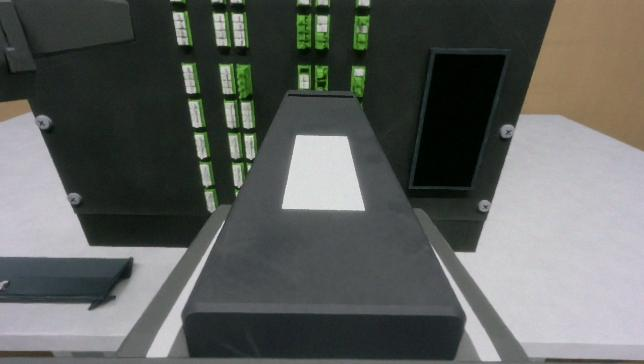

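Call:
move:
  target: {"side":"right","x":0.2595,"y":-0.0533,"z":0.9268,"quat_wxyz":[0.5,-0.5,-0.5,0.5]}
  min_time_s: 1.5
  cameras: []

Call:
move:
  target: {"side":"right","x":0.2595,"y":-0.0533,"z":0.9260,"quat_wxyz":[0.5,-0.5,-0.5,0.5]}
  min_time_s: 1
  cameras: []

Call:
move:
  target: {"side":"right","x":0.2595,"y":-0.0533,"z":0.9280,"quat_wxyz":[0.5,-0.5,-0.5,0.5]}
  min_time_s: 1
  cameras: []

Call:
move:
  target: {"side":"right","x":0.2595,"y":-0.0541,"z":0.9272,"quat_wxyz":[0.5,-0.5,-0.5,0.5]}
  min_time_s: 1
  cameras: []

Call:
move:
  target: {"side":"right","x":0.2595,"y":-0.0523,"z":0.9272,"quat_wxyz":[0.5,-0.5,-0.5,0.5]}
  min_time_s: 1
  cameras: []

Scene clock: 989.00 s.
Joint torques (N m): left_arm=[-19.99 2.1 5.64 -7.92 0.18 -1.82 -0.15] | right_arm=[0.27 3.29 6.98 -13.38 2.24 1.05 0.03]
External joint torques (N m): left_arm=[-2.14 -2.36 -0.96 1.1 -0.08 -0.14 -0.17] | right_arm=[8.84 -1.09 8.22 -3.82 0.92 1.59 0.04]
Motor temperatures (°C): left_arm=[30 26 28 30 41 36 33] | right_arm=[29 28 30 30 35 30 32]
Wrist force (N): left_arm=[7.5 -1.9 -12.4] | right_arm=[2.3 7.7 -53.2]
Wrist torque (N m): left_arm=[-1.20 1.92 0.23] | right_arm=[-0.20 -1.13 0.14]
Wrist force, peak (N): left_arm=[7.5 -1.7 -12.5] | right_arm=[-5.6 5.7 62.7]
move: done
base_odometry: x=+0.104 y=-0.292 heading=-0.081
lidar_m: 1.18 0.95 1.73 2.31 2.41 3.35 4.67 3.24 2.41 2.33 1.66 0.96
base_status: not commanded
joint_positions: torso_squat_rad=+0.750 torso_shift_rad=+0.101 torso_pitch_rad=+0.001 torso_yaw_rad=+0.000 left_shoulder_pitch_rad=-0.458 left_shoulder_roll_rad=+0.436 left_shoulder_yaw_rad=-0.382 left_elbow_rad=-1.516 left_forearm_roll_rad=+1.150 left_wrist_pitch_rad=+0.226 left_hand_roll_rad=-2.129 left_gripper_m=+0.020 right_shoulder_pitch_rad=-0.011 right_shoulder_roll_rad=-0.130 right_shoulder_yaw_rad=+0.767 right_elbow_rad=-1.866 right_forearm_roll_rad=+1.266 right_wrist_pitch_rad=+0.818 right_hand_roll_rad=+0.291 right_gripper_m=+0.046 head_pan_rad=+0.200 head_tilt_rad=+0.600
joint_status: all done
wheel_motors_off: 0
motor_effort: left_wheel=-2(6) right_wheel=+0(22)
contact_limits: left_gripper_m 550 mA
chest: x=-0.1763 y=-0.0005 z=+1.0996 quat_wxyz=(+1.000, +0.000, +0.000, +0.000) (m; base frame)
left_hand: x=+0.3957 y=+0.0758 z=+0.9843 quat_wxyz=(+0.329, +0.327, -0.625, -0.628) (m; base frame)
right_hand: x=+0.2613 y=-0.0536 z=+0.9267 quat_wxyz=(+0.500, -0.500, -0.500, +0.500) (m; base frame)
right_hand_status: reached (checked arc, planned for 1.5 s): 2 mm and 0.0 deg off.
pictures: none
No camera images: "cameras" was empty.

Scene clock: 990.33 s.
Joint torques (N m): left_arm=[-19.84 2.56 5.4 -8.09 0.25 -1.67 -0.21] | right_arm=[-7.52 3.59 0.42 -10.77 1.35 -0.48 0.02]
External joint torques (N m): left_arm=[-1.99 -1.9 -1.21 0.92 -0.01 0.01 -0.22] | right_arm=[0.97 -0.81 1.64 -1.21 0.03 0.05 0.03]
Motor temperatures (°C): left_arm=[30 26 28 30 41 36 33] | right_arm=[29 28 30 30 35 30 32]
Wrist force (N): left_arm=[7.4 -1.7 -12.3] | right_arm=[-1.8 5.3 -2.6]
Wrist torque (N m): left_arm=[-1.21 1.91 0.21] | right_arm=[-0.41 -0.20 0.07]
Wrist force, peak (N): left_arm=[7.7 -1.8 -12.5] | right_arm=[3.0 8.4 -61.7]
move: done
base_odometry: x=+0.104 y=-0.292 heading=-0.081
lidar_m: 1.18 0.95 1.72 2.31 2.42 3.35 4.67 3.24 2.40 2.32 1.67 0.96
base_status: not commanded
joint_positions: torso_squat_rad=+0.750 torso_shift_rad=+0.100 torso_pitch_rad=+0.000 torso_yaw_rad=+0.000 left_shoulder_pitch_rad=-0.458 left_shoulder_roll_rad=+0.436 left_shoulder_yaw_rad=-0.382 left_elbow_rad=-1.516 left_forearm_roll_rad=+1.150 left_wrist_pitch_rad=+0.226 left_hand_roll_rad=-2.129 left_gripper_m=+0.020 right_shoulder_pitch_rad=-0.006 right_shoulder_roll_rad=-0.131 right_shoulder_yaw_rad=+0.771 right_elbow_rad=-1.868 right_forearm_roll_rad=+1.272 right_wrist_pitch_rad=+0.819 right_hand_roll_rad=+0.287 right_gripper_m=+0.046 head_pan_rad=+0.200 head_tilt_rad=+0.600
joint_status: all done
wheel_motors_off: 0
motor_effort: left_wheel=+0(4) right_wheel=+4(5)
contact_limits: left_gripper_m 550 mA
chest: x=-0.1767 y=-0.0005 z=+1.0996 quat_wxyz=(+1.000, +0.000, +0.000, +0.000) (m; base frame)
left_hand: x=+0.3954 y=+0.0758 z=+0.9845 quat_wxyz=(+0.329, +0.327, -0.625, -0.627) (m; base frame)
right_hand: x=+0.2594 y=-0.0533 z=+0.9262 quat_wxyz=(+0.500, -0.500, -0.500, +0.500) (m; base frame)
right_hand_status: reached (checked arc, planned for 1.0 s): 0 mm and 0.0 deg off.
pictures: none
No camera images: "cameras" was empty.

Scene clock: 991.67 s.
Joint torques (N m): left_arm=[-19.84 2.13 5.59 -8.08 0.35 -1.75 -0.17] | right_arm=[-10.92 5.65 -1.86 -11.52 1.38 -0.66 0.33]
External joint torques (N m): left_arm=[-1.99 -2.33 -1.01 0.93 0.09 -0.07 -0.18] | right_arm=[-2.42 1.26 -0.65 -1.96 0.05 -0.1 0.34]
Motor temperatures (°C): left_arm=[30 26 28 30 41 36 33] | right_arm=[29 28 30 30 35 30 32]
Wrist force (N): left_arm=[7.4 -1.9 -12.3] | right_arm=[-1.5 7.0 -2.4]
Wrist torque (N m): left_arm=[-1.19 1.91 0.22] | right_arm=[0.14 -0.20 0.06]
Wrist force, peak (N): left_arm=[7.8 -1.9 -12.4] | right_arm=[-2.2 7.2 -3.0]
move: done
base_odometry: x=+0.104 y=-0.292 heading=-0.081
lidar_m: 1.18 0.95 1.71 2.30 2.40 3.36 4.68 3.24 2.41 2.32 1.65 0.96
base_status: not commanded
joint_positions: torso_squat_rad=+0.750 torso_shift_rad=+0.100 torso_pitch_rad=+0.000 torso_yaw_rad=+0.000 left_shoulder_pitch_rad=-0.458 left_shoulder_roll_rad=+0.436 left_shoulder_yaw_rad=-0.382 left_elbow_rad=-1.516 left_forearm_roll_rad=+1.150 left_wrist_pitch_rad=+0.226 left_hand_roll_rad=-2.129 left_gripper_m=+0.020 right_shoulder_pitch_rad=-0.007 right_shoulder_roll_rad=-0.131 right_shoulder_yaw_rad=+0.770 right_elbow_rad=-1.873 right_forearm_roll_rad=+1.265 right_wrist_pitch_rad=+0.820 right_hand_roll_rad=+0.297 right_gripper_m=+0.046 head_pan_rad=+0.200 head_tilt_rad=+0.600
joint_status: all done
wheel_motors_off: 0
motor_effort: left_wheel=-1(2) right_wheel=+4(7)
contact_limits: left_gripper_m 550 mA
chest: x=-0.1767 y=-0.0005 z=+1.0996 quat_wxyz=(+1.000, +0.000, +0.000, +0.000) (m; base frame)
left_hand: x=+0.3954 y=+0.0758 z=+0.9845 quat_wxyz=(+0.329, +0.327, -0.625, -0.627) (m; base frame)
right_hand: x=+0.2594 y=-0.0534 z=+0.9274 quat_wxyz=(+0.500, -0.500, -0.500, +0.500) (m; base frame)
right_hand_status: reached (checked arc, planned for 1.0 s): 1 mm and 0.1 deg off.
pictures: none
No camera images: "cameras" was empty.

Scene clock: 993.00 s.
Joint torques (N m): left_arm=[-20 2.31 5.8 -8.16 0.3 -1.61 -0.3] | right_arm=[-8.53 4.36 -1.12 -10.32 1.25 -0.5 0.11]
External joint torques (N m): left_arm=[-2.14 -2.15 -0.81 0.85 0.04 0.07 -0.31] | right_arm=[-0.03 -0.03 0.1 -0.76 -0.08 0.05 0.12]
Motor temperatures (°C): left_arm=[30 26 28 30 41 36 33] | right_arm=[29 28 30 30 35 30 32]
Wrist force (N): left_arm=[7.5 -1.8 -12.3] | right_arm=[-1.4 6.7 -1.8]
Wrist torque (N m): left_arm=[-1.19 1.92 0.22] | right_arm=[0.02 -0.21 0.05]
Wrist force, peak (N): left_arm=[7.5 -1.7 -12.5] | right_arm=[-1.4 7.3 -2.5]
move: done
base_odometry: x=+0.104 y=-0.292 heading=-0.081
lidar_m: 1.18 0.95 1.72 2.31 2.42 3.35 4.67 3.24 2.41 2.32 1.66 0.96
base_status: not commanded
joint_positions: torso_squat_rad=+0.750 torso_shift_rad=+0.100 torso_pitch_rad=+0.000 torso_yaw_rad=+0.000 left_shoulder_pitch_rad=-0.458 left_shoulder_roll_rad=+0.436 left_shoulder_yaw_rad=-0.382 left_elbow_rad=-1.516 left_forearm_roll_rad=+1.150 left_wrist_pitch_rad=+0.226 left_hand_roll_rad=-2.129 left_gripper_m=+0.020 right_shoulder_pitch_rad=-0.007 right_shoulder_roll_rad=-0.131 right_shoulder_yaw_rad=+0.770 right_elbow_rad=-1.873 right_forearm_roll_rad=+1.265 right_wrist_pitch_rad=+0.820 right_hand_roll_rad=+0.297 right_gripper_m=+0.046 head_pan_rad=+0.200 head_tilt_rad=+0.600
joint_status: all done
wheel_motors_off: 0
motor_effort: left_wheel=-1(1) right_wheel=+4(7)
contact_limits: left_gripper_m 550 mA
chest: x=-0.1767 y=-0.0005 z=+1.0996 quat_wxyz=(+1.000, +0.000, +0.000, +0.000) (m; base frame)
left_hand: x=+0.3954 y=+0.0758 z=+0.9845 quat_wxyz=(+0.329, +0.327, -0.625, -0.627) (m; base frame)
right_hand: x=+0.2593 y=-0.0534 z=+0.9272 quat_wxyz=(+0.500, -0.500, -0.499, +0.500) (m; base frame)
right_hand_status: reached (checked arc, planned for 1.0 s): 1 mm and 0.1 deg off.
pictures: none
No camera images: "cameras" was empty.

Scene clock: 994.33 s.
Joint torques (N m): left_arm=[-19.92 2.06 5.32 -8.07 0.21 -1.66 -0.31] | right_arm=[-11.04 6.25 0.49 -9.63 1.46 -1.2 0.06]
External joint torques (N m): left_arm=[-2.06 -2.4 -1.29 0.93 -0.05 0.02 -0.33] | right_arm=[-2.54 1.81 1.69 -0.06 0.13 -0.65 0.07]
Motor temperatures (°C): left_arm=[30 26 28 30 41 36 33] | right_arm=[29 28 30 30 35 30 32]
Wrist force (N): left_arm=[7.5 -1.8 -12.3] | right_arm=[-3.1 5.8 0.4]
Wrist torque (N m): left_arm=[-1.19 1.93 0.21] | right_arm=[-0.21 0.18 0.06]
Wrist force, peak (N): left_arm=[7.6 -1.8 -12.4] | right_arm=[-1.8 6.5 -1.9]
move: done
base_odometry: x=+0.104 y=-0.292 heading=-0.081
lidar_m: 1.18 0.95 1.72 2.31 2.42 3.34 4.67 3.24 2.39 2.33 1.66 0.97
base_status: not commanded
joint_positions: torso_squat_rad=+0.750 torso_shift_rad=+0.100 torso_pitch_rad=+0.000 torso_yaw_rad=+0.000 left_shoulder_pitch_rad=-0.458 left_shoulder_roll_rad=+0.436 left_shoulder_yaw_rad=-0.382 left_elbow_rad=-1.516 left_forearm_roll_rad=+1.150 left_wrist_pitch_rad=+0.226 left_hand_roll_rad=-2.129 left_gripper_m=+0.020 right_shoulder_pitch_rad=-0.007 right_shoulder_roll_rad=-0.128 right_shoulder_yaw_rad=+0.771 right_elbow_rad=-1.869 right_forearm_roll_rad=+1.269 right_wrist_pitch_rad=+0.821 right_hand_roll_rad=+0.293 right_gripper_m=+0.046 head_pan_rad=+0.200 head_tilt_rad=+0.600
joint_status: all done
wheel_motors_off: 0
motor_effort: left_wheel=+0(1) right_wheel=+6(7)
contact_limits: left_gripper_m 550 mA
chest: x=-0.1767 y=-0.0005 z=+1.0996 quat_wxyz=(+1.000, +0.000, +0.000, +0.000) (m; base frame)
left_hand: x=+0.3954 y=+0.0758 z=+0.9845 quat_wxyz=(+0.329, +0.327, -0.625, -0.627) (m; base frame)
right_hand: x=+0.2594 y=-0.0527 z=+0.9268 quat_wxyz=(+0.500, -0.500, -0.500, +0.500) (m; base frame)
right_hand_status: reached (checked arc, planned for 1.0 s): 1 mm and 0.1 deg off.
pictures: none
No camera images: "cameras" was empty.

Call:
move:
  target: {"side":"right","x":0.2595,"y":-0.0535,"z":0.9274,"quat_wxyz":[0.5,-0.5,-0.5,0.5]}
  min_time_s: 1
  cameras: []

Call:
move:
  target: {"side":"right","x":0.2655,"y":-0.0537,"z":0.9278,"quat_wxyz":[0.5,-0.5,-0.5,0.5]}
  min_time_s: 1.5
  cameras: []

Call:
move:
  target: {"side":"right","x":0.2675,"y":-0.0537,"z":0.9280,"quat_wxyz":[0.5,-0.5,-0.5,0.5]}
  min_time_s: 1.0
  cameras: ["head_camera"]

Scene clock: 1006.30 s.
Joint torques (N m): left_arm=[-20.02 2.42 5.43 -8.28 0.34 -1.76 -0.25] | right_arm=[-8.79 4.04 -1.14 -9.61 1.2 -1.15 0.17]
External joint torques (N m): left_arm=[-2.16 -2.04 -1.18 0.73 0.09 -0.08 -0.26] | right_arm=[-0.29 -0.4 0.07 -0.05 -0.13 -0.6 0.18]
Motor temperatures (°C): left_arm=[30 26 28 30 41 36 33] | right_arm=[28 28 30 30 35 30 32]
Wrist force (N): left_arm=[7.5 -1.9 -12.4] | right_arm=[-2.8 5.7 0.2]
Wrist torque (N m): left_arm=[-1.19 1.92 0.22] | right_arm=[-0.24 0.15 0.06]
Wrist force, peak (N): left_arm=[7.6 -1.8 -12.5] | right_arm=[-3.5 5.9 0.4]
move: done
base_odometry: x=+0.104 y=-0.292 heading=-0.081
lidar_m: 1.18 0.96 1.72 2.31 2.42 3.35 4.66 3.24 2.41 2.32 1.67 0.96
base_status: not commanded
joint_positions: torso_squat_rad=+0.750 torso_shift_rad=+0.100 torso_pitch_rad=+0.000 torso_yaw_rad=+0.000 left_shoulder_pitch_rad=-0.458 left_shoulder_roll_rad=+0.436 left_shoulder_yaw_rad=-0.382 left_elbow_rad=-1.516 left_forearm_roll_rad=+1.150 left_wrist_pitch_rad=+0.226 left_hand_roll_rad=-2.129 left_gripper_m=+0.020 right_shoulder_pitch_rad=-0.007 right_shoulder_roll_rad=-0.128 right_shoulder_yaw_rad=+0.771 right_elbow_rad=-1.869 right_forearm_roll_rad=+1.269 right_wrist_pitch_rad=+0.821 right_hand_roll_rad=+0.293 right_gripper_m=+0.046 head_pan_rad=+0.200 head_tilt_rad=+0.600
joint_status: all done
wheel_motors_off: 0
motor_effort: left_wheel=+0(2) right_wheel=+3(6)
contact_limits: left_gripper_m 550 mA
chest: x=-0.1767 y=-0.0005 z=+1.0996 quat_wxyz=(+1.000, +0.000, +0.000, +0.000) (m; base frame)
left_hand: x=+0.3954 y=+0.0758 z=+0.9845 quat_wxyz=(+0.329, +0.327, -0.625, -0.627) (m; base frame)
right_hand: x=+0.2594 y=-0.0528 z=+0.9268 quat_wxyz=(+0.500, -0.500, -0.499, +0.500) (m; base frame)
right_hand_status: reached (checked arc, planned for 1.0 s): 1 mm and 0.1 deg off.
pictures: none
No camera images: "cameras" was empty.

Scene clock: 1008.13 s.
Joint torques (N m): left_arm=[-19.94 2.54 5.86 -8.17 0.35 -1.75 -0.1] | right_arm=[-20.74 6.11 -10.8 -8.24 0.67 -2.47 0.25]
External joint torques (N m): left_arm=[-2.06 -1.92 -0.75 0.83 0.09 -0.07 -0.11] | right_arm=[-11.95 1.74 -9.5 1.32 -0.65 -1.92 0.26]
Motor temperatures (°C): left_arm=[30 26 28 30 41 36 33] | right_arm=[28 28 30 30 35 30 32]
Wrist force (N): left_arm=[7.5 -1.9 -12.3] | right_arm=[-4.2 6.1 52.8]
Wrist torque (N m): left_arm=[-1.19 1.92 0.22] | right_arm=[-0.33 0.49 0.14]
Wrist force, peak (N): left_arm=[7.5 -1.8 -12.5] | right_arm=[-4.2 6.1 53.2]
move: done
base_odometry: x=+0.104 y=-0.292 heading=-0.081
lidar_m: 1.18 0.96 1.70 2.31 2.41 3.35 4.67 3.25 2.40 2.33 1.66 0.96
base_status: not commanded
joint_positions: torso_squat_rad=+0.750 torso_shift_rad=+0.099 torso_pitch_rad=-0.001 torso_yaw_rad=+0.000 left_shoulder_pitch_rad=-0.458 left_shoulder_roll_rad=+0.436 left_shoulder_yaw_rad=-0.382 left_elbow_rad=-1.516 left_forearm_roll_rad=+1.150 left_wrist_pitch_rad=+0.226 left_hand_roll_rad=-2.129 left_gripper_m=+0.020 right_shoulder_pitch_rad=-0.021 right_shoulder_roll_rad=-0.127 right_shoulder_yaw_rad=+0.760 right_elbow_rad=-1.858 right_forearm_roll_rad=+1.255 right_wrist_pitch_rad=+0.815 right_hand_roll_rad=+0.296 right_gripper_m=+0.046 head_pan_rad=+0.200 head_tilt_rad=+0.600
joint_status: all done
wheel_motors_off: 0
motor_effort: left_wheel=+5(5) right_wheel=+17(19)
contact_limits: left_gripper_m 550 mA
chest: x=-0.1774 y=-0.0005 z=+1.0995 quat_wxyz=(+1.000, +0.000, +0.000, +0.000) (m; base frame)
left_hand: x=+0.3948 y=+0.0757 z=+0.9851 quat_wxyz=(+0.329, +0.328, -0.625, -0.627) (m; base frame)
right_hand: x=+0.2638 y=-0.0534 z=+0.9270 quat_wxyz=(+0.500, -0.499, -0.500, +0.501) (m; base frame)
right_hand_status: reached (checked arc, planned for 1.5 s): 2 mm and 0.1 deg off.
pictures: none
No camera images: "cameras" was empty.

Scene clock: 1009.47 s.
Joint torques (N m): left_arm=[-19.66 2.51 5.59 -8.15 0.3 -1.53 -0.21] | right_arm=[-24.78 5.63 -14.4 -7.23 0.53 -2.92 0.28]
External joint torques (N m): left_arm=[-1.77 -1.96 -1.03 0.86 0.04 0.15 -0.22] | right_arm=[-15.86 1.26 -13.08 2.33 -0.79 -2.37 0.29]
Motor temperatures (°C): left_arm=[30 26 28 30 41 36 33] | right_arm=[28 28 30 30 35 30 32]
Wrist force (N): left_arm=[7.6 -1.7 -12.5] | right_arm=[-5.5 6.8 79.1]
Wrist torque (N m): left_arm=[-1.21 1.93 0.22] | right_arm=[-0.45 0.76 0.18]
Wrist force, peak (N): left_arm=[7.7 -1.8 -12.5] | right_arm=[-5.8 5.6 82.1]
move: done
base_odometry: x=+0.104 y=-0.292 heading=-0.081
lidar_m: 1.19 0.95 1.70 2.31 2.42 3.35 4.67 3.25 2.41 2.31 1.67 0.96
base_status: not commanded
joint_positions: torso_squat_rad=+0.750 torso_shift_rad=+0.099 torso_pitch_rad=-0.001 torso_yaw_rad=+0.000 left_shoulder_pitch_rad=-0.458 left_shoulder_roll_rad=+0.436 left_shoulder_yaw_rad=-0.382 left_elbow_rad=-1.516 left_forearm_roll_rad=+1.150 left_wrist_pitch_rad=+0.226 left_hand_roll_rad=-2.129 left_gripper_m=+0.020 right_shoulder_pitch_rad=-0.027 right_shoulder_roll_rad=-0.125 right_shoulder_yaw_rad=+0.756 right_elbow_rad=-1.850 right_forearm_roll_rad=+1.250 right_wrist_pitch_rad=+0.812 right_hand_roll_rad=+0.296 right_gripper_m=+0.046 head_pan_rad=+0.200 head_tilt_rad=+0.600
joint_status: all done
wheel_motors_off: 0
motor_effort: left_wheel=+7(9) right_wheel=+26(27)
contact_limits: left_gripper_m 550 mA
chest: x=-0.1778 y=-0.0005 z=+1.0995 quat_wxyz=(+1.000, +0.000, -0.001, +0.000) (m; base frame)
left_hand: x=+0.3945 y=+0.0756 z=+0.9854 quat_wxyz=(+0.328, +0.328, -0.626, -0.627) (m; base frame)
right_hand: x=+0.2658 y=-0.0532 z=+0.9265 quat_wxyz=(+0.500, -0.499, -0.499, +0.501) (m; base frame)
right_hand_status: reached (checked arc, planned for 1.0 s): 2 mm and 0.2 deg off.
pictures: head_camera
camera_calibration:
head_camera: T_world_to_cam=[[0.203232, -0.978355, -0.038976, 0.087562], [-0.581935, -0.0886796, -0.808386, 1.01902], [0.787432, 0.186971, -0.587361, 0.830581], [0, 0, 0, 1]] pos_world=[-0.0788209, 0.0207377, 1.31502]

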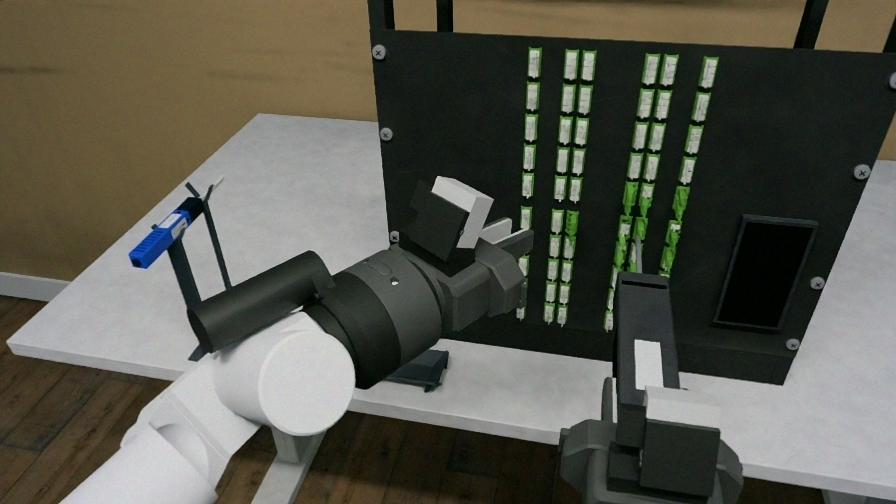

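Call:
move:
  target: {"side":"right","x":0.2645,"y":-0.0536,"z":0.9274,"quat_wxyz":[0.5,-0.5,-0.5,0.5]}
  min_time_s: 1
  cameras: ["right_wrist_camera","left_wrist_camera"]

Call:
zoom_image:
  camera: "right_wrist_camera"
  region: [270, 60, 370, 220]

Call:
zoom_image:
  camera: "left_wrist_camera"
  region: [365, 120, 465, 220]

Scene clock: 1019.30 s.
Joint torques (N m): left_arm=[-19.86 2.39 5.41 -8.23 0.44 -1.66 -0.16] | right_arm=[-14.09 3.48 -5.05 -10.53 1.63 -0.86 -0.1]
External joint torques (N m): left_arm=[-1.99 -2.07 -1.2 0.78 0.18 0.02 -0.18] | right_arm=[-5.27 -0.89 -3.75 -0.97 0.31 -0.31 -0.09]
Motor temperatures (°C): left_arm=[30 26 28 30 41 36 33] | right_arm=[29 28 30 30 35 30 32]
Wrist force (N): left_arm=[7.6 -1.8 -12.3] | right_arm=[-1.9 7.5 25.8]
Wrist torque (N m): left_arm=[-1.20 1.92 0.22] | right_arm=[-0.28 -0.10 0.17]
Wrist force, peak (N): left_arm=[7.5 -1.8 -12.6] | right_arm=[-5.1 6.8 79.3]
move: done
base_odometry: x=+0.104 y=-0.292 heading=-0.081
lidar_m: 1.18 0.95 1.72 2.32 2.42 3.35 4.67 3.24 2.40 2.33 1.66 0.96
base_status: not commanded
joint_positions: torso_squat_rad=+0.750 torso_shift_rad=+0.100 torso_pitch_rad=-0.001 torso_yaw_rad=+0.000 left_shoulder_pitch_rad=-0.458 left_shoulder_roll_rad=+0.436 left_shoulder_yaw_rad=-0.382 left_elbow_rad=-1.516 left_forearm_roll_rad=+1.150 left_wrist_pitch_rad=+0.226 left_hand_roll_rad=-2.129 left_gripper_m=+0.020 right_shoulder_pitch_rad=-0.022 right_shoulder_roll_rad=-0.126 right_shoulder_yaw_rad=+0.760 right_elbow_rad=-1.854 right_forearm_roll_rad=+1.256 right_wrist_pitch_rad=+0.814 right_hand_roll_rad=+0.294 right_gripper_m=+0.046 head_pan_rad=+0.200 head_tilt_rad=+0.600
joint_status: all done
wheel_motors_off: 0
motor_effort: left_wheel=+5(9) right_wheel=+21(27)
contact_limits: left_gripper_m 550 mA
chest: x=-0.1774 y=-0.0005 z=+1.0995 quat_wxyz=(+1.000, +0.000, +0.000, +0.000) (m; base frame)
left_hand: x=+0.3948 y=+0.0756 z=+0.9852 quat_wxyz=(+0.328, +0.328, -0.625, -0.627) (m; base frame)
right_hand: x=+0.2644 y=-0.0533 z=+0.9264 quat_wxyz=(+0.500, -0.499, -0.500, +0.501) (m; base frame)
right_hand_status: reached (checked arc, planned for 1.0 s): 1 mm and 0.1 deg off.
pictures: left_wrist_camera, right_wrist_camera
camera_calibration:
left_wrist_camera: T_world_to_cam=[[-0.556501, -0.830571, -0.0214253, 0.305878], [-0.393372, 0.286106, -0.873729, 1.02202], [0.731823, -0.477802, -0.485942, 0.304717], [0, 0, 0, 1]] pos_world=[0.349258, 0.10724, 1.0476]
right_wrist_camera: T_world_to_cam=[[-0.00434318, -0.99975, 0.021927, -0.070435], [-0.467169, -0.0173588, -0.883998, 0.971169], [0.884157, -0.014083, -0.466977, 0.270509], [0, 0, 0, 1]] pos_world=[0.214221, -0.0497495, 0.986377]

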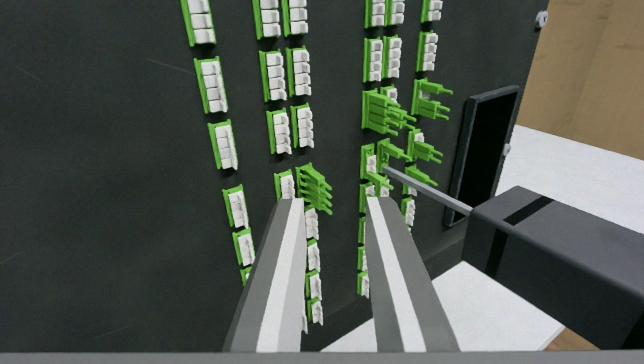

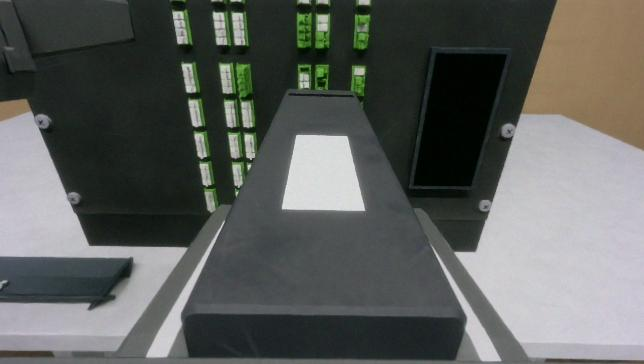

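Scaled by 3.150 from the camera's 644x364 image, which has a finer 828x468 frame.

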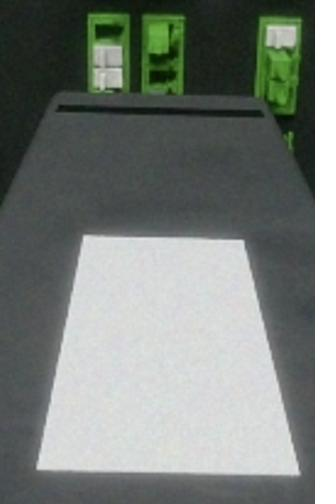

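Scaled by 5.040 from the camera's 644x364 image, which has a finer 828x468 frame.

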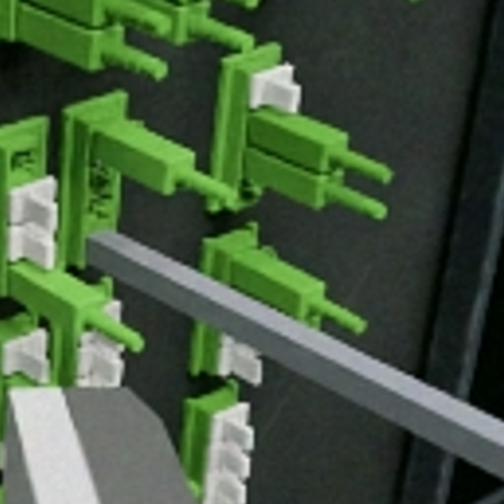

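Call:
move:
  target: {"side":"right","x":0.2645,"y":-0.0538,"z":0.9284,"quat_wxyz":[0.5,-0.5,-0.5,0.5]}
  min_time_s: 1
  cameras: []

Call:
move:
  target: {"side":"right","x":0.2670,"y":-0.0540,"z":0.9288,"quat_wxyz":[0.5,-0.5,-0.5,0.5]}
  min_time_s: 1
  cameras: ["head_camera"]

Scene clock: 1034.87 s.
Joint torques (N m): left_arm=[-19.51 2.42 5.53 -8.15 0.27 -1.7 -0.13] | right_arm=[-14.02 4.33 -5.56 -12.2 1.85 -0.71 0.14]
External joint torques (N m): left_arm=[-1.64 -2.04 -1.08 0.86 0.01 -0.02 -0.15] | right_arm=[-5.23 -0.04 -4.26 -2.64 0.53 -0.16 0.15]
Motor temperatures (°C): left_arm=[30 26 28 30 41 36 33] | right_arm=[29 28 30 30 35 30 32]
Wrist force (N): left_arm=[7.6 -1.7 -12.3] | right_arm=[-0.9 10.3 17.3]
Wrist torque (N m): left_arm=[-1.21 1.93 0.21] | right_arm=[0.18 -0.27 0.17]
Wrist force, peak (N): left_arm=[7.6 -1.9 -12.5] | right_arm=[-1.9 7.5 25.8]
move: done
base_odometry: x=+0.104 y=-0.292 heading=-0.081
lidar_m: 1.18 0.96 1.71 2.31 2.40 3.35 4.67 3.25 2.41 2.33 1.67 0.96
base_status: not commanded
joint_positions: torso_squat_rad=+0.750 torso_shift_rad=+0.100 torso_pitch_rad=-0.001 torso_yaw_rad=+0.000 left_shoulder_pitch_rad=-0.458 left_shoulder_roll_rad=+0.436 left_shoulder_yaw_rad=-0.382 left_elbow_rad=-1.516 left_forearm_roll_rad=+1.150 left_wrist_pitch_rad=+0.226 left_hand_roll_rad=-2.129 left_gripper_m=+0.020 right_shoulder_pitch_rad=-0.021 right_shoulder_roll_rad=-0.127 right_shoulder_yaw_rad=+0.760 right_elbow_rad=-1.859 right_forearm_roll_rad=+1.253 right_wrist_pitch_rad=+0.815 right_hand_roll_rad=+0.299 right_gripper_m=+0.046 head_pan_rad=+0.200 head_tilt_rad=+0.600
joint_status: all done
wheel_motors_off: 0
motor_effort: left_wheel=+5(7) right_wheel=+19(21)
contact_limits: left_gripper_m 550 mA
chest: x=-0.1772 y=-0.0005 z=+1.0995 quat_wxyz=(+1.000, +0.000, +0.000, +0.000) (m; base frame)
left_hand: x=+0.3949 y=+0.0756 z=+0.9850 quat_wxyz=(+0.329, +0.328, -0.625, -0.627) (m; base frame)
right_hand: x=+0.2642 y=-0.0535 z=+0.9274 quat_wxyz=(+0.500, -0.499, -0.500, +0.501) (m; base frame)
right_hand_status: reached (checked arc, planned for 1.0 s): 1 mm and 0.1 deg off.
pictures: none
No camera images: "cameras" was empty.

Scene clock: 1036.20 s.
Joint torques (N m): left_arm=[-19.62 2.49 5.32 -8.23 0.21 -1.78 -0.22] | right_arm=[-24.09 6.22 -13.39 -8.6 0.97 -2.54 0.17]
External joint torques (N m): left_arm=[-1.74 -1.98 -1.3 0.78 -0.05 -0.1 -0.23] | right_arm=[-15.2 1.87 -12.07 0.96 -0.35 -1.98 0.18]
Motor temperatures (°C): left_arm=[30 26 28 30 41 36 33] | right_arm=[29 28 30 30 35 30 32]
Wrist force (N): left_arm=[7.4 -1.8 -12.5] | right_arm=[-4.0 8.4 66.2]
Wrist torque (N m): left_arm=[-1.19 1.91 0.23] | right_arm=[-0.12 0.48 0.20]
Wrist force, peak (N): left_arm=[7.7 -1.9 -12.5] | right_arm=[-4.0 8.6 66.6]
move: done
base_odometry: x=+0.104 y=-0.292 heading=-0.081
lidar_m: 1.19 0.94 1.71 2.31 2.40 3.35 4.67 3.26 2.41 2.33 1.67 0.96
base_status: not commanded
joint_positions: torso_squat_rad=+0.750 torso_shift_rad=+0.099 torso_pitch_rad=-0.001 torso_yaw_rad=+0.000 left_shoulder_pitch_rad=-0.458 left_shoulder_roll_rad=+0.436 left_shoulder_yaw_rad=-0.382 left_elbow_rad=-1.516 left_forearm_roll_rad=+1.150 left_wrist_pitch_rad=+0.226 left_hand_roll_rad=-2.129 left_gripper_m=+0.020 right_shoulder_pitch_rad=-0.026 right_shoulder_roll_rad=-0.126 right_shoulder_yaw_rad=+0.757 right_elbow_rad=-1.855 right_forearm_roll_rad=+1.247 right_wrist_pitch_rad=+0.813 right_hand_roll_rad=+0.301 right_gripper_m=+0.046 head_pan_rad=+0.200 head_tilt_rad=+0.600
joint_status: all done
wheel_motors_off: 0
motor_effort: left_wheel=+6(6) right_wheel=+21(22)
contact_limits: left_gripper_m 550 mA
chest: x=-0.1776 y=-0.0005 z=+1.0995 quat_wxyz=(+1.000, +0.000, -0.001, +0.000) (m; base frame)
left_hand: x=+0.3947 y=+0.0756 z=+0.9853 quat_wxyz=(+0.328, +0.328, -0.626, -0.627) (m; base frame)
right_hand: x=+0.2654 y=-0.0535 z=+0.9272 quat_wxyz=(+0.500, -0.499, -0.499, +0.501) (m; base frame)
right_hand_status: reached (checked arc, planned for 1.0 s): 2 mm and 0.2 deg off.
pictures: head_camera
camera_calibration:
head_camera: T_world_to_cam=[[0.203218, -0.978354, -0.0390503, 0.0875978], [-0.582167, -0.0886647, -0.80822, 1.01895], [0.787264, 0.186979, -0.587584, 0.830625], [0, 0, 0, 1]] pos_world=[-0.0785212, 0.0207377, 1.31502]

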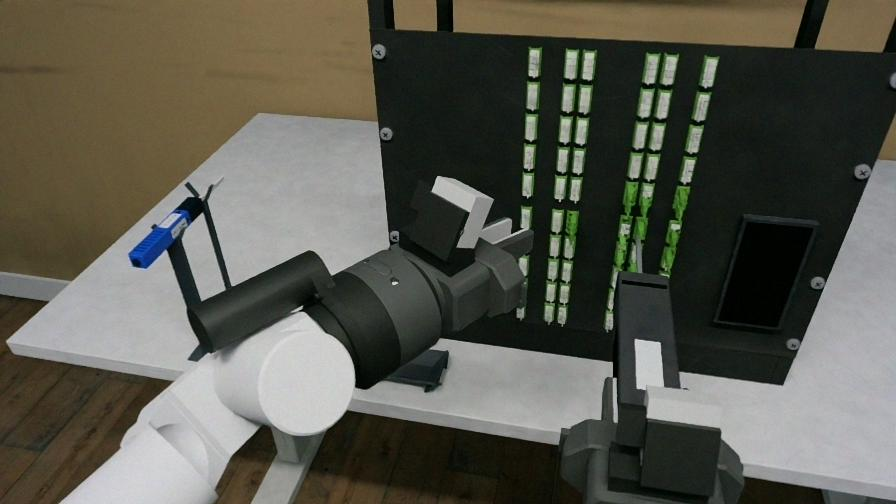

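Call:
move:
  target: {"side":"right","x":0.2605,"y":-0.0536,"z":0.9266,"quat_wxyz":[0.5,-0.5,-0.5,0.5]}
  min_time_s: 1
  cameras: []

Call:
move:
  target: {"side":"right","x":0.2595,"y":-0.0536,"z":0.9260,"quat_wxyz":[0.5,-0.5,-0.5,0.5]}
  min_time_s: 1
  cameras: []

Call:
move:
  target: {"side":"right","x":0.2595,"y":-0.0536,"z":0.9273,"quat_wxyz":[0.4956,-0.50436,-0.4956,0.50436]}
  min_time_s: 1
  cameras: []

Call:
move:
  target: {"side":"right","x":0.2595,"y":-0.0536,"z":0.9273,"quat_wxyz":[0.50436,-0.4956,-0.50436,0.4956]}
  min_time_s: 1
  cameras: []

Scene clock: 1074.83 s.
Joint torques (N m): left_arm=[-19.77 2.55 5.76 -8.4 0.29 -1.64 -0.27] | right_arm=[-0.8 3.27 5.65 -13.8 2.6 1.33 -0.18]
External joint torques (N m): left_arm=[-1.92 -1.91 -0.85 0.61 0.03 0.04 -0.28] | right_arm=[7.82 -1.1 6.9 -4.24 1.28 1.87 -0.17]
Motor temperatures (°C): left_arm=[30 26 28 30 41 36 33] | right_arm=[29 28 30 30 35 30 32]
Wrist force (N): left_arm=[7.7 -1.6 -12.5] | right_arm=[2.8 9.0 -50.5]
Wrist torque (N m): left_arm=[-1.23 1.94 0.22] | right_arm=[-0.04 -1.33 0.18]
Wrist force, peak (N): left_arm=[7.7 -1.6 -12.5] | right_arm=[-3.7 8.4 66.6]
move: done
base_odometry: x=+0.104 y=-0.292 heading=-0.081
lidar_m: 1.18 0.96 1.72 2.32 2.41 3.35 4.67 3.24 2.40 2.32 1.66 0.96
base_status: not commanded
joint_positions: torso_squat_rad=+0.750 torso_shift_rad=+0.101 torso_pitch_rad=+0.001 torso_yaw_rad=+0.000 left_shoulder_pitch_rad=-0.458 left_shoulder_roll_rad=+0.436 left_shoulder_yaw_rad=-0.382 left_elbow_rad=-1.516 left_forearm_roll_rad=+1.150 left_wrist_pitch_rad=+0.226 left_hand_roll_rad=-2.129 left_gripper_m=+0.020 right_shoulder_pitch_rad=-0.013 right_shoulder_roll_rad=-0.129 right_shoulder_yaw_rad=+0.765 right_elbow_rad=-1.863 right_forearm_roll_rad=+1.265 right_wrist_pitch_rad=+0.816 right_hand_roll_rad=+0.291 right_gripper_m=+0.046 head_pan_rad=+0.200 head_tilt_rad=+0.600
joint_status: all done
wheel_motors_off: 0
motor_effort: left_wheel=-3(6) right_wheel=+0(23)
contact_limits: left_gripper_m 550 mA
chest: x=-0.1764 y=-0.0005 z=+1.0996 quat_wxyz=(+1.000, +0.000, +0.000, +0.000) (m; base frame)
left_hand: x=+0.3957 y=+0.0758 z=+0.9843 quat_wxyz=(+0.329, +0.327, -0.625, -0.628) (m; base frame)
right_hand: x=+0.2622 y=-0.0537 z=+0.9264 quat_wxyz=(+0.500, -0.500, -0.500, +0.500) (m; base frame)
right_hand_status: reached (checked arc, planned for 1.0 s): 2 mm and 0.1 deg off.
pictures: none
No camera images: "cameras" was empty.

Scene clock: 1076.17 s.
Joint torques (N m): left_arm=[-20.05 2.17 5.82 -8.11 0.3 -1.62 -0.28] | right_arm=[-8.89 3.66 -0.44 -11.24 1.95 -0.42 -0.05]
External joint torques (N m): left_arm=[-2.19 -2.29 -0.79 0.9 0.05 0.06 -0.29] | right_arm=[-0.41 -0.72 0.77 -1.67 0.62 0.12 -0.04]
Motor temperatures (°C): left_arm=[30 26 28 30 41 36 33] | right_arm=[29 28 30 30 35 30 32]
Wrist force (N): left_arm=[7.4 -1.8 -12.3] | right_arm=[-1.0 6.2 -1.8]
Wrist torque (N m): left_arm=[-1.21 1.91 0.22] | right_arm=[-0.05 -0.30 0.06]
Wrist force, peak (N): left_arm=[7.4 -2.1 -12.7] | right_arm=[4.3 9.3 -73.3]
move: done
base_odometry: x=+0.104 y=-0.292 heading=-0.081
lidar_m: 1.18 0.95 1.71 2.32 2.41 3.34 4.67 3.24 2.40 2.33 1.66 0.95
base_status: not commanded
joint_positions: torso_squat_rad=+0.750 torso_shift_rad=+0.100 torso_pitch_rad=+0.000 torso_yaw_rad=+0.000 left_shoulder_pitch_rad=-0.458 left_shoulder_roll_rad=+0.436 left_shoulder_yaw_rad=-0.382 left_elbow_rad=-1.516 left_forearm_roll_rad=+1.150 left_wrist_pitch_rad=+0.226 left_hand_roll_rad=-2.129 left_gripper_m=+0.020 right_shoulder_pitch_rad=-0.006 right_shoulder_roll_rad=-0.131 right_shoulder_yaw_rad=+0.770 right_elbow_rad=-1.868 right_forearm_roll_rad=+1.272 right_wrist_pitch_rad=+0.818 right_hand_roll_rad=+0.287 right_gripper_m=+0.046 head_pan_rad=+0.200 head_tilt_rad=+0.600
joint_status: all done
wheel_motors_off: 0
motor_effort: left_wheel=+0(6) right_wheel=+4(8)
contact_limits: left_gripper_m 550 mA
chest: x=-0.1767 y=-0.0005 z=+1.0996 quat_wxyz=(+1.000, +0.000, +0.000, +0.000) (m; base frame)
left_hand: x=+0.3954 y=+0.0758 z=+0.9845 quat_wxyz=(+0.329, +0.327, -0.625, -0.627) (m; base frame)
right_hand: x=+0.2593 y=-0.0536 z=+0.9260 quat_wxyz=(+0.500, -0.500, -0.500, +0.500) (m; base frame)
right_hand_status: reached (checked arc, planned for 1.0 s): 0 mm and 0.0 deg off.
pictures: none
No camera images: "cameras" was empty.

Scene clock: 1077.50 s.
Joint torques (N m): left_arm=[-20.11 2.28 5.43 -8.25 0.41 -1.79 -0.27] | right_arm=[-11.56 3.58 -0.77 -11.75 1.56 -0.4 0.5]
External joint torques (N m): left_arm=[-2.25 -2.18 -1.18 0.76 0.15 -0.11 -0.29] | right_arm=[-3.06 -0.78 0.48 -2.19 0.24 0.15 0.51]
Motor temperatures (°C): left_arm=[30 26 28 30 41 36 33] | right_arm=[29 28 30 30 35 30 32]
Wrist force (N): left_arm=[7.6 -1.8 -12.2] | right_arm=[-0.2 7.5 -1.0]
Wrist torque (N m): left_arm=[-1.21 1.95 0.22] | right_arm=[0.28 -0.40 0.02]
Wrist force, peak (N): left_arm=[7.6 -1.8 -12.5] | right_arm=[-0.6 7.8 -0.9]
move: done
base_odometry: x=+0.104 y=-0.292 heading=-0.081
lidar_m: 1.19 0.95 1.70 2.31 2.41 3.36 4.67 3.24 2.40 2.33 1.66 0.96
base_status: not commanded
joint_positions: torso_squat_rad=+0.750 torso_shift_rad=+0.100 torso_pitch_rad=+0.000 torso_yaw_rad=+0.000 left_shoulder_pitch_rad=-0.458 left_shoulder_roll_rad=+0.436 left_shoulder_yaw_rad=-0.382 left_elbow_rad=-1.516 left_forearm_roll_rad=+1.150 left_wrist_pitch_rad=+0.226 left_hand_roll_rad=-2.129 left_gripper_m=+0.020 right_shoulder_pitch_rad=-0.008 right_shoulder_roll_rad=-0.133 right_shoulder_yaw_rad=+0.771 right_elbow_rad=-1.871 right_forearm_roll_rad=+1.267 right_wrist_pitch_rad=+0.821 right_hand_roll_rad=+0.309 right_gripper_m=+0.046 head_pan_rad=+0.200 head_tilt_rad=+0.600
joint_status: all done
wheel_motors_off: 0
motor_effort: left_wheel=+0(1) right_wheel=+3(8)
contact_limits: left_gripper_m 550 mA
chest: x=-0.1767 y=-0.0005 z=+1.0996 quat_wxyz=(+1.000, +0.000, +0.000, +0.000) (m; base frame)
left_hand: x=+0.3954 y=+0.0758 z=+0.9845 quat_wxyz=(+0.329, +0.327, -0.625, -0.627) (m; base frame)
right_hand: x=+0.2594 y=-0.0537 z=+0.9267 quat_wxyz=(+0.496, -0.504, -0.495, +0.504) (m; base frame)
right_hand_status: reached (checked arc, planned for 1.0 s): 1 mm and 0.0 deg off.
pictures: none
No camera images: "cameras" was empty.

Scene clock: 1078.83 s.
Joint torques (N m): left_arm=[-19.83 2.35 5.6 -8.26 0.23 -1.61 -0.21] | right_arm=[-9.19 5.67 -2.6 -11.96 1.39 -1.35 -0.09]
External joint torques (N m): left_arm=[-1.97 -2.11 -1.01 0.74 -0.02 0.07 -0.23] | right_arm=[-0.71 1.27 -1.41 -2.39 0.07 -0.8 -0.09]
Motor temperatures (°C): left_arm=[30 26 28 30 41 36 33] | right_arm=[29 28 30 30 35 30 32]
Wrist force (N): left_arm=[7.5 -1.8 -12.4] | right_arm=[-1.6 7.5 -0.6]
Wrist torque (N m): left_arm=[-1.19 1.93 0.22] | right_arm=[0.15 -0.20 0.12]
Wrist force, peak (N): left_arm=[7.7 -1.8 -12.5] | right_arm=[-1.2 7.9 -1.2]
move: done
base_odometry: x=+0.104 y=-0.292 heading=-0.081
lidar_m: 1.18 0.95 1.71 2.30 2.43 3.34 4.65 3.24 2.40 2.33 1.64 0.95
base_status: not commanded
joint_positions: torso_squat_rad=+0.750 torso_shift_rad=+0.100 torso_pitch_rad=+0.000 torso_yaw_rad=+0.000 left_shoulder_pitch_rad=-0.458 left_shoulder_roll_rad=+0.436 left_shoulder_yaw_rad=-0.382 left_elbow_rad=-1.516 left_forearm_roll_rad=+1.150 left_wrist_pitch_rad=+0.226 left_hand_roll_rad=-2.129 left_gripper_m=+0.020 right_shoulder_pitch_rad=-0.004 right_shoulder_roll_rad=-0.129 right_shoulder_yaw_rad=+0.768 right_elbow_rad=-1.872 right_forearm_roll_rad=+1.266 right_wrist_pitch_rad=+0.816 right_hand_roll_rad=+0.280 right_gripper_m=+0.046 head_pan_rad=+0.200 head_tilt_rad=+0.600
joint_status: all done
wheel_motors_off: 0
motor_effort: left_wheel=-1(2) right_wheel=+7(8)
contact_limits: left_gripper_m 550 mA
chest: x=-0.1767 y=-0.0005 z=+1.0996 quat_wxyz=(+1.000, +0.000, +0.000, +0.000) (m; base frame)
left_hand: x=+0.3954 y=+0.0758 z=+0.9845 quat_wxyz=(+0.329, +0.327, -0.625, -0.627) (m; base frame)
right_hand: x=+0.2594 y=-0.0536 z=+0.9268 quat_wxyz=(+0.504, -0.495, -0.504, +0.496) (m; base frame)
right_hand_status: reached (checked arc, planned for 1.0 s): 0 mm and 0.1 deg off.
pictures: none
No camera images: "cameras" was empty.


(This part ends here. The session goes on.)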